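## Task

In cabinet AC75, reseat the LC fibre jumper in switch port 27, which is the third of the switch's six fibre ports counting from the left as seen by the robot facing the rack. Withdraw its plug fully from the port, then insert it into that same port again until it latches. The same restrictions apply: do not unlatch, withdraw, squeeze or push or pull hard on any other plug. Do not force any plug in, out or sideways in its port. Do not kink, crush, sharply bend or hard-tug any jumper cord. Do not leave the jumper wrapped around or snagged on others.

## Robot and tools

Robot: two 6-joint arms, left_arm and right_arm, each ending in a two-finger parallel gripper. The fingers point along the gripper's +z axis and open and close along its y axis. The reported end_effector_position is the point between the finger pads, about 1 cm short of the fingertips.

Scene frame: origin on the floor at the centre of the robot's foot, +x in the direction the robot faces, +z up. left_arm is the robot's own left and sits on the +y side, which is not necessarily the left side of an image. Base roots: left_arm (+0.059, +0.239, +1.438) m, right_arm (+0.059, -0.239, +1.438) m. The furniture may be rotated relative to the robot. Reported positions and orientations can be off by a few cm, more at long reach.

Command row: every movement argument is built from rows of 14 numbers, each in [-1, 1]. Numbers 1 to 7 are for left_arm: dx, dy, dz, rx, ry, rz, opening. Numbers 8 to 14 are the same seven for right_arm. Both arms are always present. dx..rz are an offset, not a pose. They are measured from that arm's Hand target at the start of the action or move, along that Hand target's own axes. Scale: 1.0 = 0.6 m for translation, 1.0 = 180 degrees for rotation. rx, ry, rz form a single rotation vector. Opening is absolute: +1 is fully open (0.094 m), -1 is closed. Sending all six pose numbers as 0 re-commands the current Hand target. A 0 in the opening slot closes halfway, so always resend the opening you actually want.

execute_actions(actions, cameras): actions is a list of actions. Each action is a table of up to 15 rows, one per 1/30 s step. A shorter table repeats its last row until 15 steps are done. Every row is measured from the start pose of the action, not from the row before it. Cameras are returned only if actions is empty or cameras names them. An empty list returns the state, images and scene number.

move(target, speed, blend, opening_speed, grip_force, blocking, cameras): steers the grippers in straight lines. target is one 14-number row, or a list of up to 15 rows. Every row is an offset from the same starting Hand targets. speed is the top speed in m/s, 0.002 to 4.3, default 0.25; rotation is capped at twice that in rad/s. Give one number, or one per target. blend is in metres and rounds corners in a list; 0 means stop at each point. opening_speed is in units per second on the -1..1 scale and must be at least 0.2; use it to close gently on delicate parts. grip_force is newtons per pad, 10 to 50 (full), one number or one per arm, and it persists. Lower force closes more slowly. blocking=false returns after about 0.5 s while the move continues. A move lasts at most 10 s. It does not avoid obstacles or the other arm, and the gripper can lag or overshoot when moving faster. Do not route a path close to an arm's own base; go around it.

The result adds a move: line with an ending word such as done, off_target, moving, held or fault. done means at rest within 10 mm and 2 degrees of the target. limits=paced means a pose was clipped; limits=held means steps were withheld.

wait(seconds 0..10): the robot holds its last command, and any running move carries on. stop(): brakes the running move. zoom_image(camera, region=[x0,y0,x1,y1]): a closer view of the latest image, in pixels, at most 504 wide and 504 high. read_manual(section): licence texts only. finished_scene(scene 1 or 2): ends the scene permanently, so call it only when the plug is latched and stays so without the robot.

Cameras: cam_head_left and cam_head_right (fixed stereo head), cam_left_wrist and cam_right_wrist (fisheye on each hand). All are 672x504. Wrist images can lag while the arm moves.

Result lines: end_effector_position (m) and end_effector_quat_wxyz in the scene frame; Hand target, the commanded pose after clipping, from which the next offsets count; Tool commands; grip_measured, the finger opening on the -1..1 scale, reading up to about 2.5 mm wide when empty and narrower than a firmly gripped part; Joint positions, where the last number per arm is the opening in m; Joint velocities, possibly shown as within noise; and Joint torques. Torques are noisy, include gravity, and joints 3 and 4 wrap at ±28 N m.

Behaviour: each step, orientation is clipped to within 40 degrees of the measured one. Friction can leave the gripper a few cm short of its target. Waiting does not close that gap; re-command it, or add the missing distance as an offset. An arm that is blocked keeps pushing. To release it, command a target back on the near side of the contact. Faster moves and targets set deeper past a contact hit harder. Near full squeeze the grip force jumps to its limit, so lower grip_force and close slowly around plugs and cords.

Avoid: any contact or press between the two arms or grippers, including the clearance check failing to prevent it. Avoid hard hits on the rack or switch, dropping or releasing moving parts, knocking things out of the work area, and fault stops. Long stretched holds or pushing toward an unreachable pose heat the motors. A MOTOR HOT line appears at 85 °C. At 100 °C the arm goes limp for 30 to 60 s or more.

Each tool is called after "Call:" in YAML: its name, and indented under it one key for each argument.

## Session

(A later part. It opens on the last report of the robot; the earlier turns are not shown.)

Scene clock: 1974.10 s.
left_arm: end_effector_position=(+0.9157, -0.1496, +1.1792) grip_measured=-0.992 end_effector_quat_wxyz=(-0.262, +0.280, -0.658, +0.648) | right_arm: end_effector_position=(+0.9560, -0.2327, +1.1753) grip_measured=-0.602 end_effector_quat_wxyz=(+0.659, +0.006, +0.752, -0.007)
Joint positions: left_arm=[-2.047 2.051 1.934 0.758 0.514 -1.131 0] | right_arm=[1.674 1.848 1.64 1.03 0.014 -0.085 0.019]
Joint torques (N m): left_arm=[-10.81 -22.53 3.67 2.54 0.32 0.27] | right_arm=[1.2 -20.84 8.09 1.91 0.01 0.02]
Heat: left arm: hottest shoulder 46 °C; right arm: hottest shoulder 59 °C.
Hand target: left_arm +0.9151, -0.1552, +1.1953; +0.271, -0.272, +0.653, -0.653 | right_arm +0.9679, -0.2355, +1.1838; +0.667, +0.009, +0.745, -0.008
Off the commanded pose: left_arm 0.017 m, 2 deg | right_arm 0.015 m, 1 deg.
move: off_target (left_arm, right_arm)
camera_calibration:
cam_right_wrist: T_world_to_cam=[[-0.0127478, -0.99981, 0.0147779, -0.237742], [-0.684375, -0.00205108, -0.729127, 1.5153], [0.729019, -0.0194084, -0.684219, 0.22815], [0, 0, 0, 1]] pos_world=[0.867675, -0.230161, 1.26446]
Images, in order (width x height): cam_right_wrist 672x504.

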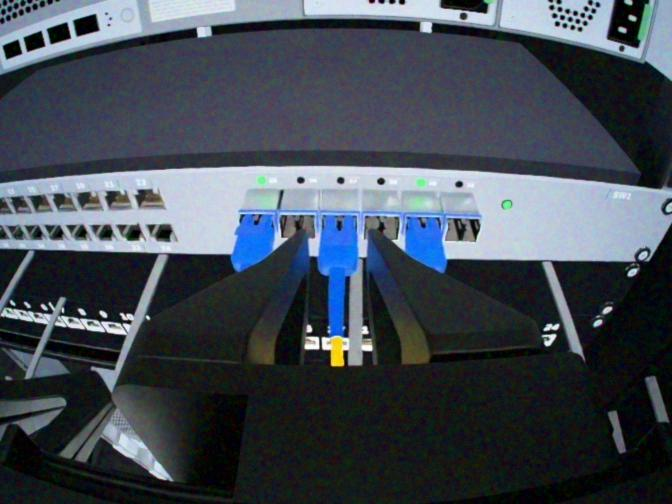

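Call:
move:
  target: [0,0,0,0,0,0,-1, 0.0121,0,0.0114,0,0,0,-0.6]
  speed: 0.05
  cameras: ["cam_left_wrist","cam_right_wrist"]

Call:
zoom_image:
  camera: "cam_left_wrist"
  region: [350, 125, 430, 275]

Scene clock: 1986.53 s.
left_arm: end_effector_position=(+0.9157, -0.1496, +1.1792) grip_measured=-0.992 end_effector_quat_wxyz=(-0.262, +0.280, -0.658, +0.648) | right_arm: end_effector_position=(+0.9617, -0.2321, +1.1676) grip_measured=-0.602 end_effector_quat_wxyz=(+0.659, +0.006, +0.752, -0.007)
Joint positions: left_arm=[-2.047 2.051 1.934 0.758 0.514 -1.131 0] | right_arm=[1.674 1.874 1.677 1.018 0.014 -0.085 0.019]
Joint torques (N m): left_arm=[-10.87 -22.36 3.75 2.65 0.34 0.28] | right_arm=[1.38 -21.25 8.39 1.85 -0.02 0.03]
Heat: left arm: hottest shoulder 46 °C; right arm: hottest shoulder 60 °C.
Hand target: left_arm +0.9151, -0.1552, +1.1953; +0.271, -0.272, +0.653, -0.653 | right_arm +0.9739, -0.2356, +1.1758; +0.667, +0.009, +0.745, -0.008
Off the commanded pose: left_arm 0.017 m, 2 deg | right_arm 0.015 m, 1 deg.
move: off_target (left_arm, right_arm)
camera_calibration:
cam_left_wrist: T_world_to_cam=[[0.0289857, 0.034488, 0.998985, -1.20476], [-0.980339, -0.194164, 0.0351479, 0.835075], [0.195179, -0.980363, 0.0281819, -0.231574], [0, 0, 0, 1]] pos_world=[0.898776, -0.0233353, 1.18071]
cam_right_wrist: T_world_to_cam=[[-0.0127478, -0.99981, 0.0147779, -0.237056], [-0.684375, -0.00205108, -0.729127, 1.51358], [0.729019, -0.0194084, -0.684219, 0.218736], [0, 0, 0, 1]] pos_world=[0.873375, -0.229661, 1.25676]
Images, in order (width x height): cam_left_wrist 672x504, cam_right_wrist 672x504.

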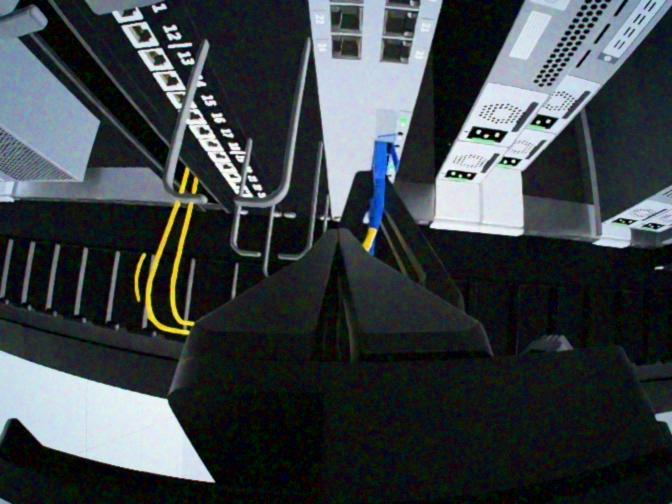

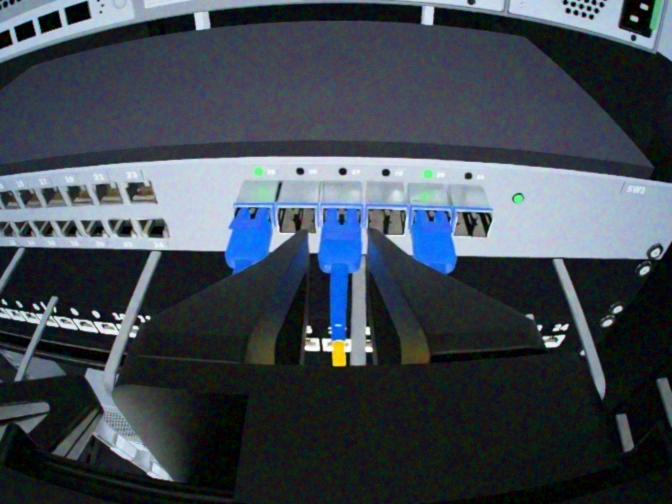

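Scaled by 3.360 from the camera's 672x504 image, which has a finer 960x720 frame.

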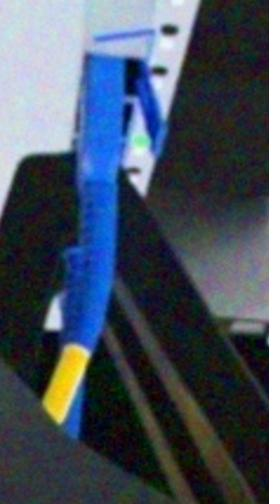

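Call:
move:
  target: [0,0,0,0,0,0,-1, 0,0,0,0,0,0,-0.85]
  opening_speed: 0.5
  cameras: ["cam_left_wrist","cam_right_wrist"]

Call:
zoom_image:
  camera: "cam_right_wrist"
  region: [240, 150, 440, 300]

Call:
zoom_image:
  camera: "cam_left_wrist"
  region: [350, 125, 430, 275]

Scene clock: 1998.47 s.
left_arm: end_effector_position=(+0.9157, -0.1496, +1.1792) grip_measured=-0.992 end_effector_quat_wxyz=(-0.262, +0.280, -0.658, +0.648) | right_arm: end_effector_position=(+0.9618, -0.2329, +1.1676) grip_measured=-0.757 end_effector_quat_wxyz=(+0.659, +0.007, +0.752, -0.008)
Joint positions: left_arm=[-2.047 2.051 1.934 0.758 0.514 -1.131 0] | right_arm=[1.674 1.874 1.678 1.018 0.017 -0.085 0.011]
Joint torques (N m): left_arm=[-10.64 -22.59 3.81 2.5 0.34 0.28] | right_arm=[1.32 -21.19 8.42 1.89 -0.15 0.03]
Heat: left arm: hottest shoulder 46 °C; right arm: hottest shoulder 58 °C.
Hand target: left_arm +0.9151, -0.1552, +1.1953; +0.271, -0.272, +0.653, -0.653 | right_arm +0.9739, -0.2357, +1.1758; +0.667, +0.009, +0.745, -0.008
Off the commanded pose: left_arm 0.017 m, 2 deg | right_arm 0.015 m, 1 deg.
move: off_target (left_arm, right_arm)
camera_calibration:
cam_left_wrist: T_world_to_cam=[[0.0289857, 0.034488, 0.998985, -1.20476], [-0.980339, -0.194164, 0.0351479, 0.835075], [0.195179, -0.980363, 0.0281819, -0.231574], [0, 0, 0, 1]] pos_world=[0.898776, -0.0233353, 1.18071]
cam_right_wrist: T_world_to_cam=[[-0.0155222, -0.99976, 0.0154834, -0.235907], [-0.684623, -0.000659147, -0.728897, 1.5139], [0.728732, -0.0219144, -0.684448, 0.218615], [0, 0, 0, 1]] pos_world=[0.873478, -0.230061, 1.25676]
Images, in order (width x height): cam_left_wrist 672x504, cam_right_wrist 672x504.

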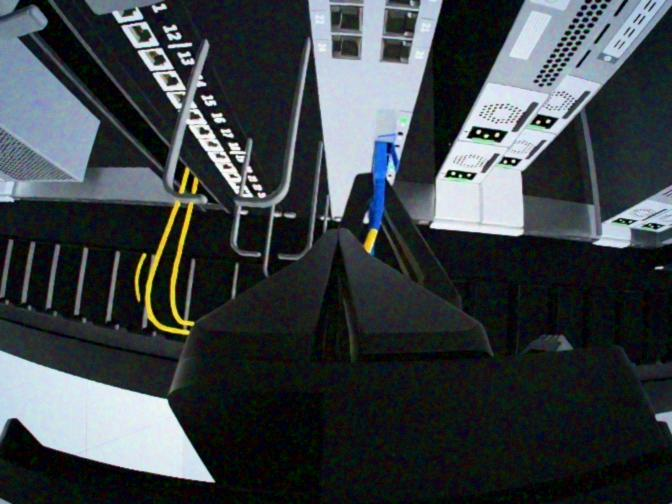

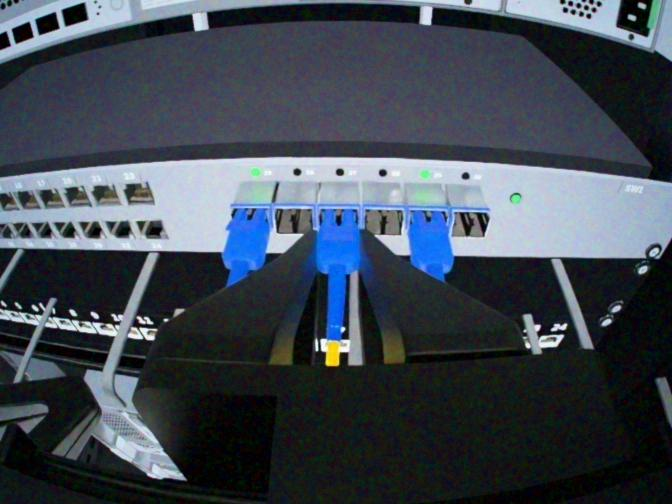

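Scaled by 2.520 from the camera's 672x504 image, which has a finer 960x720 frame.

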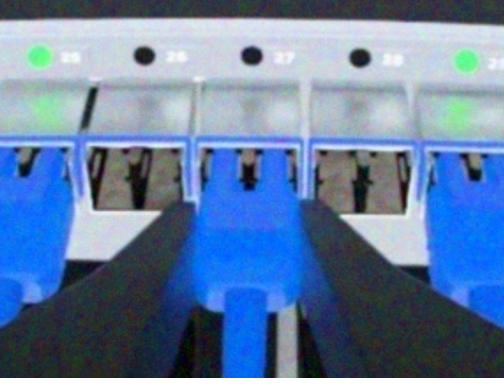

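Scaled by 3.360 from the camera's 672x504 image, which has a finer 960x720 frame.

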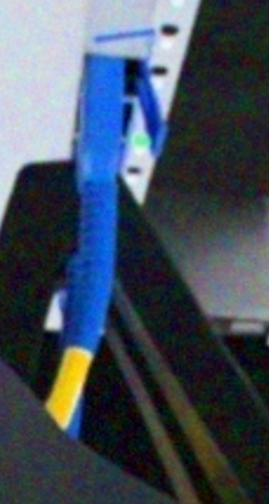

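Call:
move:
  target: [0,0,0,0,0,0,-1, -0.005,0,0.02,0,0,0,-0.85]
  speed: 0.03
  cameras: ["cam_right_wrist"]

Call:
zoom_image:
  camera: "cam_right_wrist"
  region: [240, 150, 440, 300]

Scene clock: 2004.20 s.
left_arm: end_effector_position=(+0.9157, -0.1496, +1.1792) grip_measured=-0.992 end_effector_quat_wxyz=(-0.262, +0.280, -0.658, +0.648) | right_arm: end_effector_position=(+0.9624, -0.2329, +1.1675) grip_measured=-0.758 end_effector_quat_wxyz=(+0.658, +0.007, +0.753, -0.008)
Joint positions: left_arm=[-2.047 2.051 1.934 0.758 0.514 -1.131 0] | right_arm=[1.674 1.874 1.68 1.014 0.017 -0.085 0.011]
Joint torques (N m): left_arm=[-10.93 -22.18 3.85 2.62 0.34 0.28] | right_arm=[1.32 -20.54 11.23 0.9 -0.12 0.01]
Heat: left arm: hottest shoulder 46 °C; right arm: hottest shoulder 58 °C.
Hand target: left_arm +0.9151, -0.1552, +1.1953; +0.271, -0.272, +0.653, -0.653 | right_arm +0.9861, -0.2359, +1.1774; +0.667, +0.009, +0.745, -0.008
Off the commanded pose: left_arm 0.017 m, 2 deg | right_arm 0.026 m, 1 deg.
move: off_target (left_arm, right_arm)
camera_calibration:
cam_right_wrist: T_world_to_cam=[[-0.0154262, -0.999762, 0.0154375, -0.235922], [-0.685706, -0.000658938, -0.727879, 1.51419], [0.727716, -0.021814, -0.685532, 0.220375], [0, 0, 0, 1]] pos_world=[0.874278, -0.230061, 1.25686]
Images, in order (width x height): cam_right_wrist 672x504.

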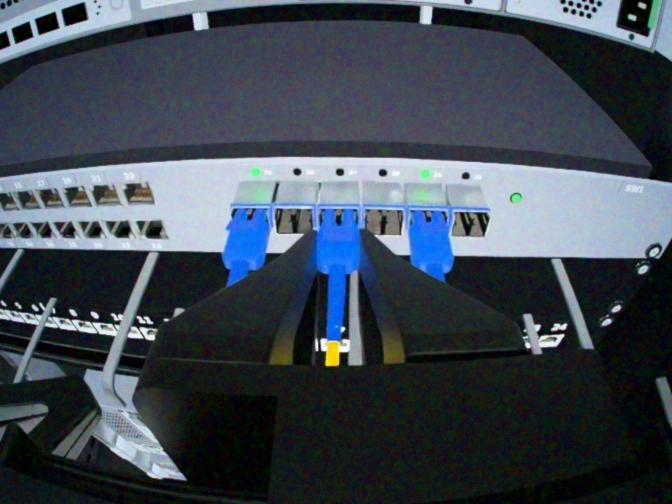

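Scaled by 2.520 from the camera's 672x504 image, which has a finer 960x720 frame.

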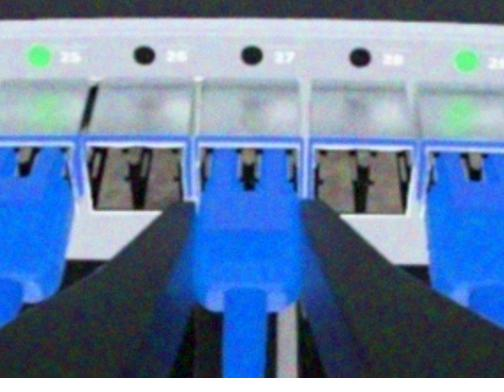

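Call:
move:
  target: [0,0,0,0,0,0,-1, -0.005,0,0.02,0,0,0,-0.85]
  speed: 0.03
  cameras: ["cam_right_wrist"]

Call:
zoom_image:
  camera: "cam_right_wrist"
  region: [240, 150, 440, 300]

Scene clock: 2010.33 s.
left_arm: end_effector_position=(+0.9157, -0.1496, +1.1792) grip_measured=-0.992 end_effector_quat_wxyz=(-0.262, +0.280, -0.658, +0.648) | right_arm: end_effector_position=(+0.9639, -0.2330, +1.1666) grip_measured=-0.758 end_effector_quat_wxyz=(+0.655, +0.007, +0.755, -0.008)
Joint positions: left_arm=[-2.047 2.051 1.934 0.758 0.514 -1.131 0] | right_arm=[1.674 1.874 1.684 1.002 0.018 -0.085 0.011]
Joint torques (N m): left_arm=[-10.81 -22.3 3.67 2.47 0.33 0.27] | right_arm=[1.32 -20.19 13.75 0.36 -0.15 0.02]
Heat: left arm: hottest shoulder 46 °C; right arm: hottest shoulder 58 °C.
Hand target: left_arm +0.9151, -0.1552, +1.1953; +0.271, -0.272, +0.653, -0.653 | right_arm +0.9984, -0.2363, +1.1790; +0.667, +0.009, +0.745, -0.008
Off the commanded pose: left_arm 0.017 m, 2 deg | right_arm 0.037 m, 2 deg.
move: off_target (left_arm, right_arm)
camera_calibration:
cam_right_wrist: T_world_to_cam=[[-0.0155325, -0.999757, 0.0156107, -0.236109], [-0.690734, -0.000559546, -0.723109, 1.51385], [0.722942, -0.0220145, -0.690558, 0.229089], [0, 0, 0, 1]] pos_world=[0.876379, -0.230161, 1.25656]
Images, in order (width x height): cam_right_wrist 672x504.

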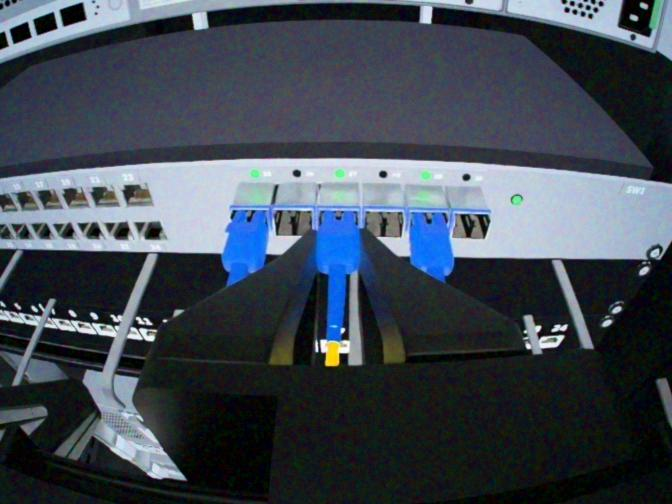

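Scaled by 2.520 from the camera's 672x504 image, which has a finer 960x720 frame.

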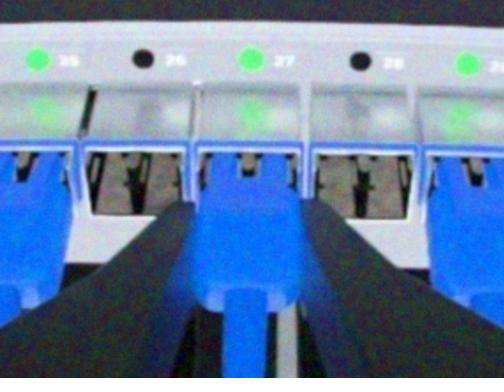

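Call:
move:
  target:
    - [0,0,0,0,0,0,-1, 0.0121,0,-0.043,0,0,0,-0.85]
    - [0,0,0,0,0,0,-1, 0.0121,0,-0.043,0,0,0,-0.63]
  speed: 0.05
  cameras: ["cam_right_wrist"]

Call:
zoom_image:
  camera: "cam_right_wrist"
  region: [240, 150, 440, 300]

Scene clock: 2018.37 s.
left_arm: end_effector_position=(+0.9157, -0.1496, +1.1792) grip_measured=-0.992 end_effector_quat_wxyz=(-0.262, +0.280, -0.658, +0.648) | right_arm: end_effector_position=(+0.9633, -0.2330, +1.1670) grip_measured=-0.633 end_effector_quat_wxyz=(+0.659, +0.007, +0.752, -0.008)
Joint positions: left_arm=[-2.047 2.051 1.934 0.758 0.514 -1.131 0] | right_arm=[1.674 1.877 1.685 1.014 0.018 -0.085 0.017]
Joint torques (N m): left_arm=[-10.81 -22.53 3.73 2.56 0.32 0.27] | right_arm=[1.03 -21.3 7.61 2.21 -0.16 0.04]
Heat: left arm: hottest shoulder 46 °C; right arm: hottest shoulder 58 °C.
Hand target: left_arm +0.9151, -0.1552, +1.1953; +0.271, -0.272, +0.653, -0.653 | right_arm +0.9720, -0.2356, +1.1748; +0.667, +0.009, +0.745, -0.008
Off the commanded pose: left_arm 0.017 m, 2 deg | right_arm 0.012 m, 1 deg.
move: off_target (left_arm, right_arm)
camera_calibration:
cam_right_wrist: T_world_to_cam=[[-0.0163779, -0.999744, 0.0155959, -0.235263], [-0.684362, -0.000163241, -0.729142, 1.51469], [0.728958, -0.0226151, -0.684184, 0.21642], [0, 0, 0, 1]] pos_world=[0.874979, -0.230061, 1.25616]
Images, in order (width x height): cam_right_wrist 672x504.

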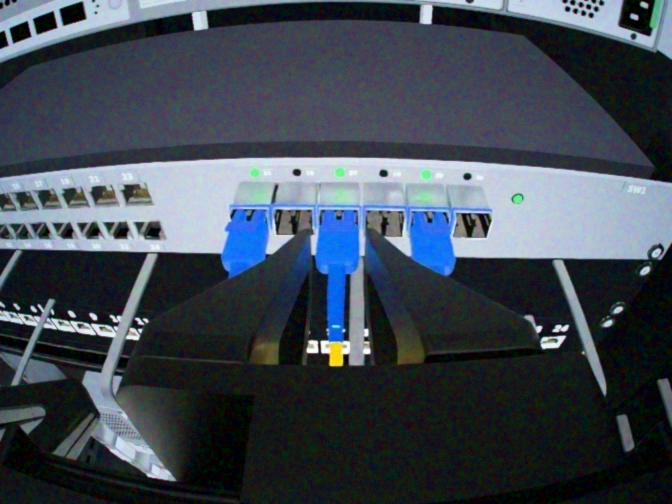

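Scaled by 2.520 from the camera's 672x504 image, which has a finer 960x720 frame.

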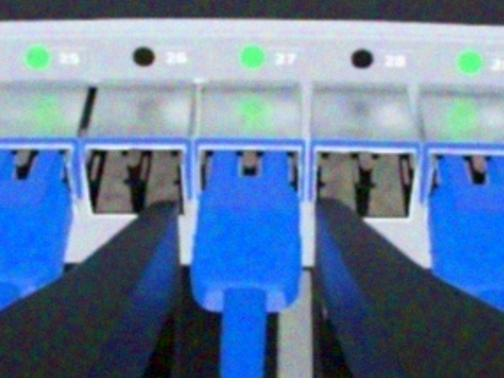

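Call:
move:
  target:
    - [0,0,0,0,0,0,-1, -0.0117,0,-0.0767,0,0,0,-0.6]
    - [0,0,0,0,0,0,-1, -0.133,0,-0.166,0,0,0,-0.6]
  speed: 0.08
  cameras: ["cam_left_wrist","cam_right_wrist"]

Call:
zoom_image:
  camera: "cam_right_wrist"
  region: [200, 60, 520, 300]

Call:
zoom_image:
  camera: "cam_left_wrist"
  region: [350, 125, 430, 275]

Scene clock: 2033.73 s.
left_arm: end_effector_position=(+0.9157, -0.1496, +1.1792) grip_measured=-0.992 end_effector_quat_wxyz=(-0.262, +0.280, -0.658, +0.648) | right_arm: end_effector_position=(+0.8743, -0.2362, +1.2399) grip_measured=-0.602 end_effector_quat_wxyz=(+0.649, +0.009, +0.760, -0.008)
Joint positions: left_arm=[-2.047 2.051 1.934 0.758 0.514 -1.131 0] | right_arm=[1.678 1.605 1.245 1.157 0.024 -0.085 0.019]
Joint torques (N m): left_arm=[-10.99 -22.42 3.78 2.5 0.33 0.29] | right_arm=[1.9 -20.78 3.95 2.88 0.02 -0.08]
Heat: left arm: hottest shoulder 46 °C; right arm: hottest shoulder 58 °C.
Hand target: left_arm +0.9151, -0.1552, +1.1953; +0.271, -0.272, +0.653, -0.653 | right_arm +0.8818, -0.2334, +1.2652; +0.667, +0.010, +0.745, -0.008
Off the commanded pose: left_arm 0.017 m, 2 deg | right_arm 0.026 m, 3 deg.
move: off_target (left_arm, right_arm)
camera_calibration:
cam_left_wrist: T_world_to_cam=[[0.0289857, 0.034488, 0.998985, -1.20476], [-0.980339, -0.194164, 0.0351479, 0.835075], [0.195179, -0.980363, 0.0281819, -0.231574], [0, 0, 0, 1]] pos_world=[0.898776, -0.0233353, 1.18071]
cam_right_wrist: T_world_to_cam=[[-0.0178143, -0.999755, 0.0131683, -0.236894], [-0.702417, 0.00314119, -0.711759, 1.5019], [0.711543, -0.0219292, -0.7023, 0.368997], [0, 0, 0, 1]] pos_world=[0.788185, -0.233462, 1.33126]
Images, in order (width x height): cam_left_wrist 672x504, cam_right_wrist 672x504.

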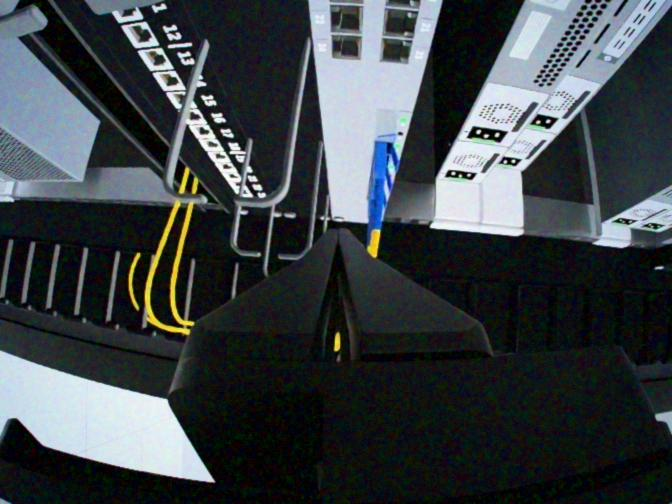

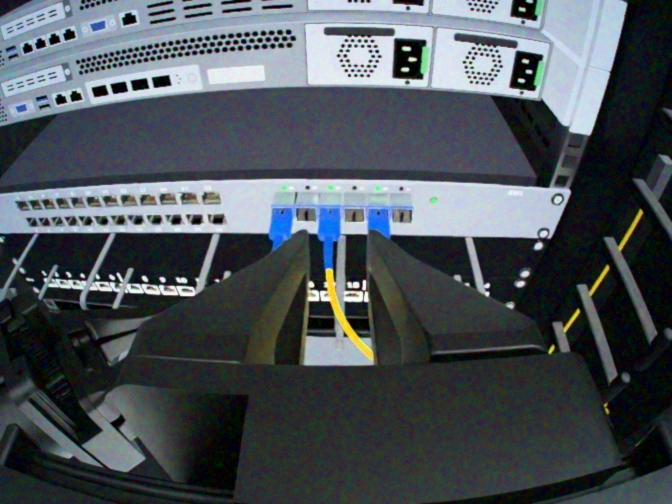

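Scaled by 1.575 from the camera's 672x504 image, which has a finer 960x720 frame.

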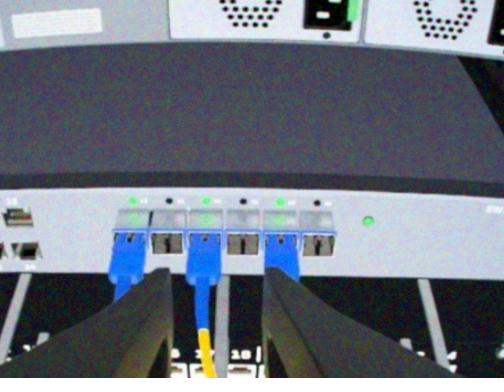

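Scaled by 3.360 from the camera's 672x504 image, which has a finer 960x720 frame.

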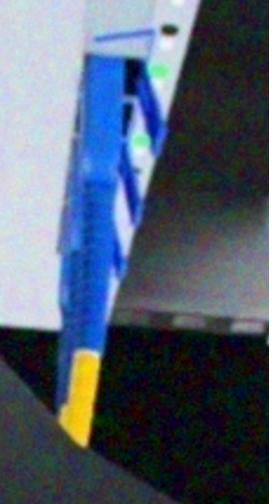

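Call:
move:
  target: [-0.05,0,-0.2,0,0,0,-1, -0.13,0,-0.12,0,0,0,-0.6]
  speed: 0.15
  cameras: ["cam_right_wrist","cam_head_left","cam_head_right"]

Call:
zoom_image:
  camera: "cam_right_wrist"
  region: [200, 60, 640, 380]

Scene clock: 2041.80 s.
left_arm: end_effector_position=(+0.8454, -0.0627, +1.1845) grip_measured=-0.992 end_effector_quat_wxyz=(-0.262, +0.270, -0.658, +0.652) | right_arm: end_effector_position=(+0.8143, -0.2339, +1.3296) grip_measured=-0.602 end_effector_quat_wxyz=(+0.651, +0.009, +0.759, -0.007)
Joint positions: left_arm=[-1.941 1.891 1.545 1.031 0.614 -1.197 0] | right_arm=[1.701 1.333 0.956 1.179 0.039 -0.1 0.019]
Joint torques (N m): left_arm=[-6.89 -20.6 2.29 2.85 0.48 -0.06] | right_arm=[1.49 -17.9 3.74 2.8 0.01 -0.11]
Heat: left arm: hottest shoulder 47 °C; right arm: hottest shoulder 59 °C.
Hand target: left_arm +0.8512, -0.0493, +1.1952; +0.271, -0.272, +0.653, -0.653 | right_arm +0.8188, -0.2319, +1.3504; +0.667, +0.009, +0.745, -0.008
Off the commanded pose: left_arm 0.018 m, 1 deg | right_arm 0.022 m, 2 deg.
move: off_target (left_arm, right_arm)
camera_calibration:
cam_right_wrist: T_world_to_cam=[[-0.0179377, -0.999774, 0.0114533, -0.234424], [-0.698874, 0.00434538, -0.715232, 1.52559], [0.71502, -0.0208341, -0.698793, 0.467411], [0, 0, 0, 1]] pos_world=[0.727784, -0.231262, 1.42046]
Images, in order (width x height): cam_head_left 672x504, cam_head_right 672x504, cam_right_wrist 672x504.

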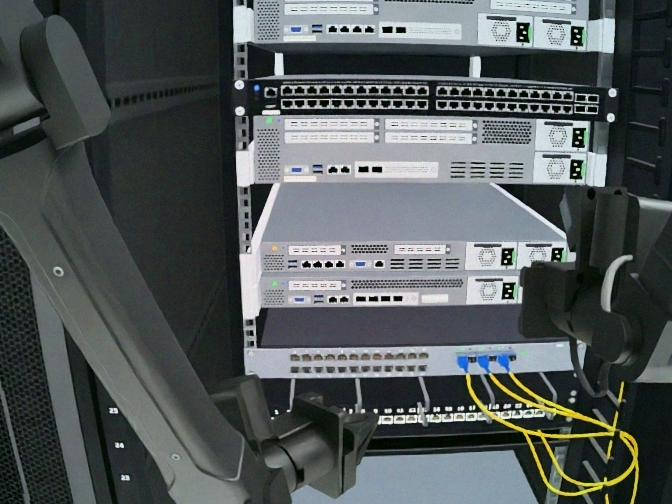

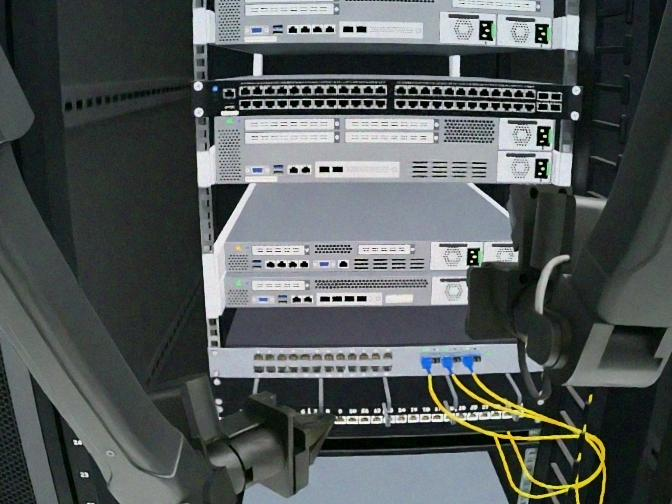

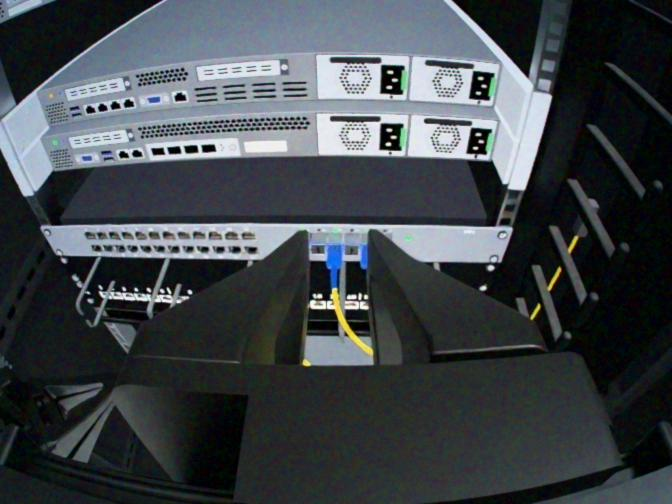

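Scaled by 1.145 from the camera's 672x504 image, which has a finer 960x720 frame.

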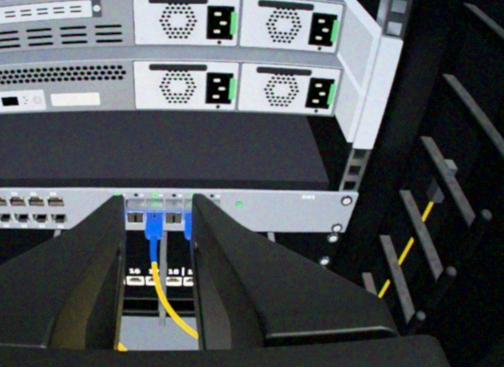

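Call:
zoom_image:
  camera: "cam_head_left"
  region: [440, 340, 660, 504]

Scaled by 2.291 from the camera's 672x504 image, which has a finer 960x720 frame.

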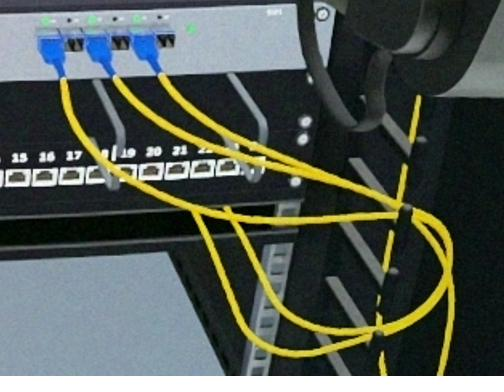

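Call:
finished_scene:
  scene: 2

The scene is finished: the task was done.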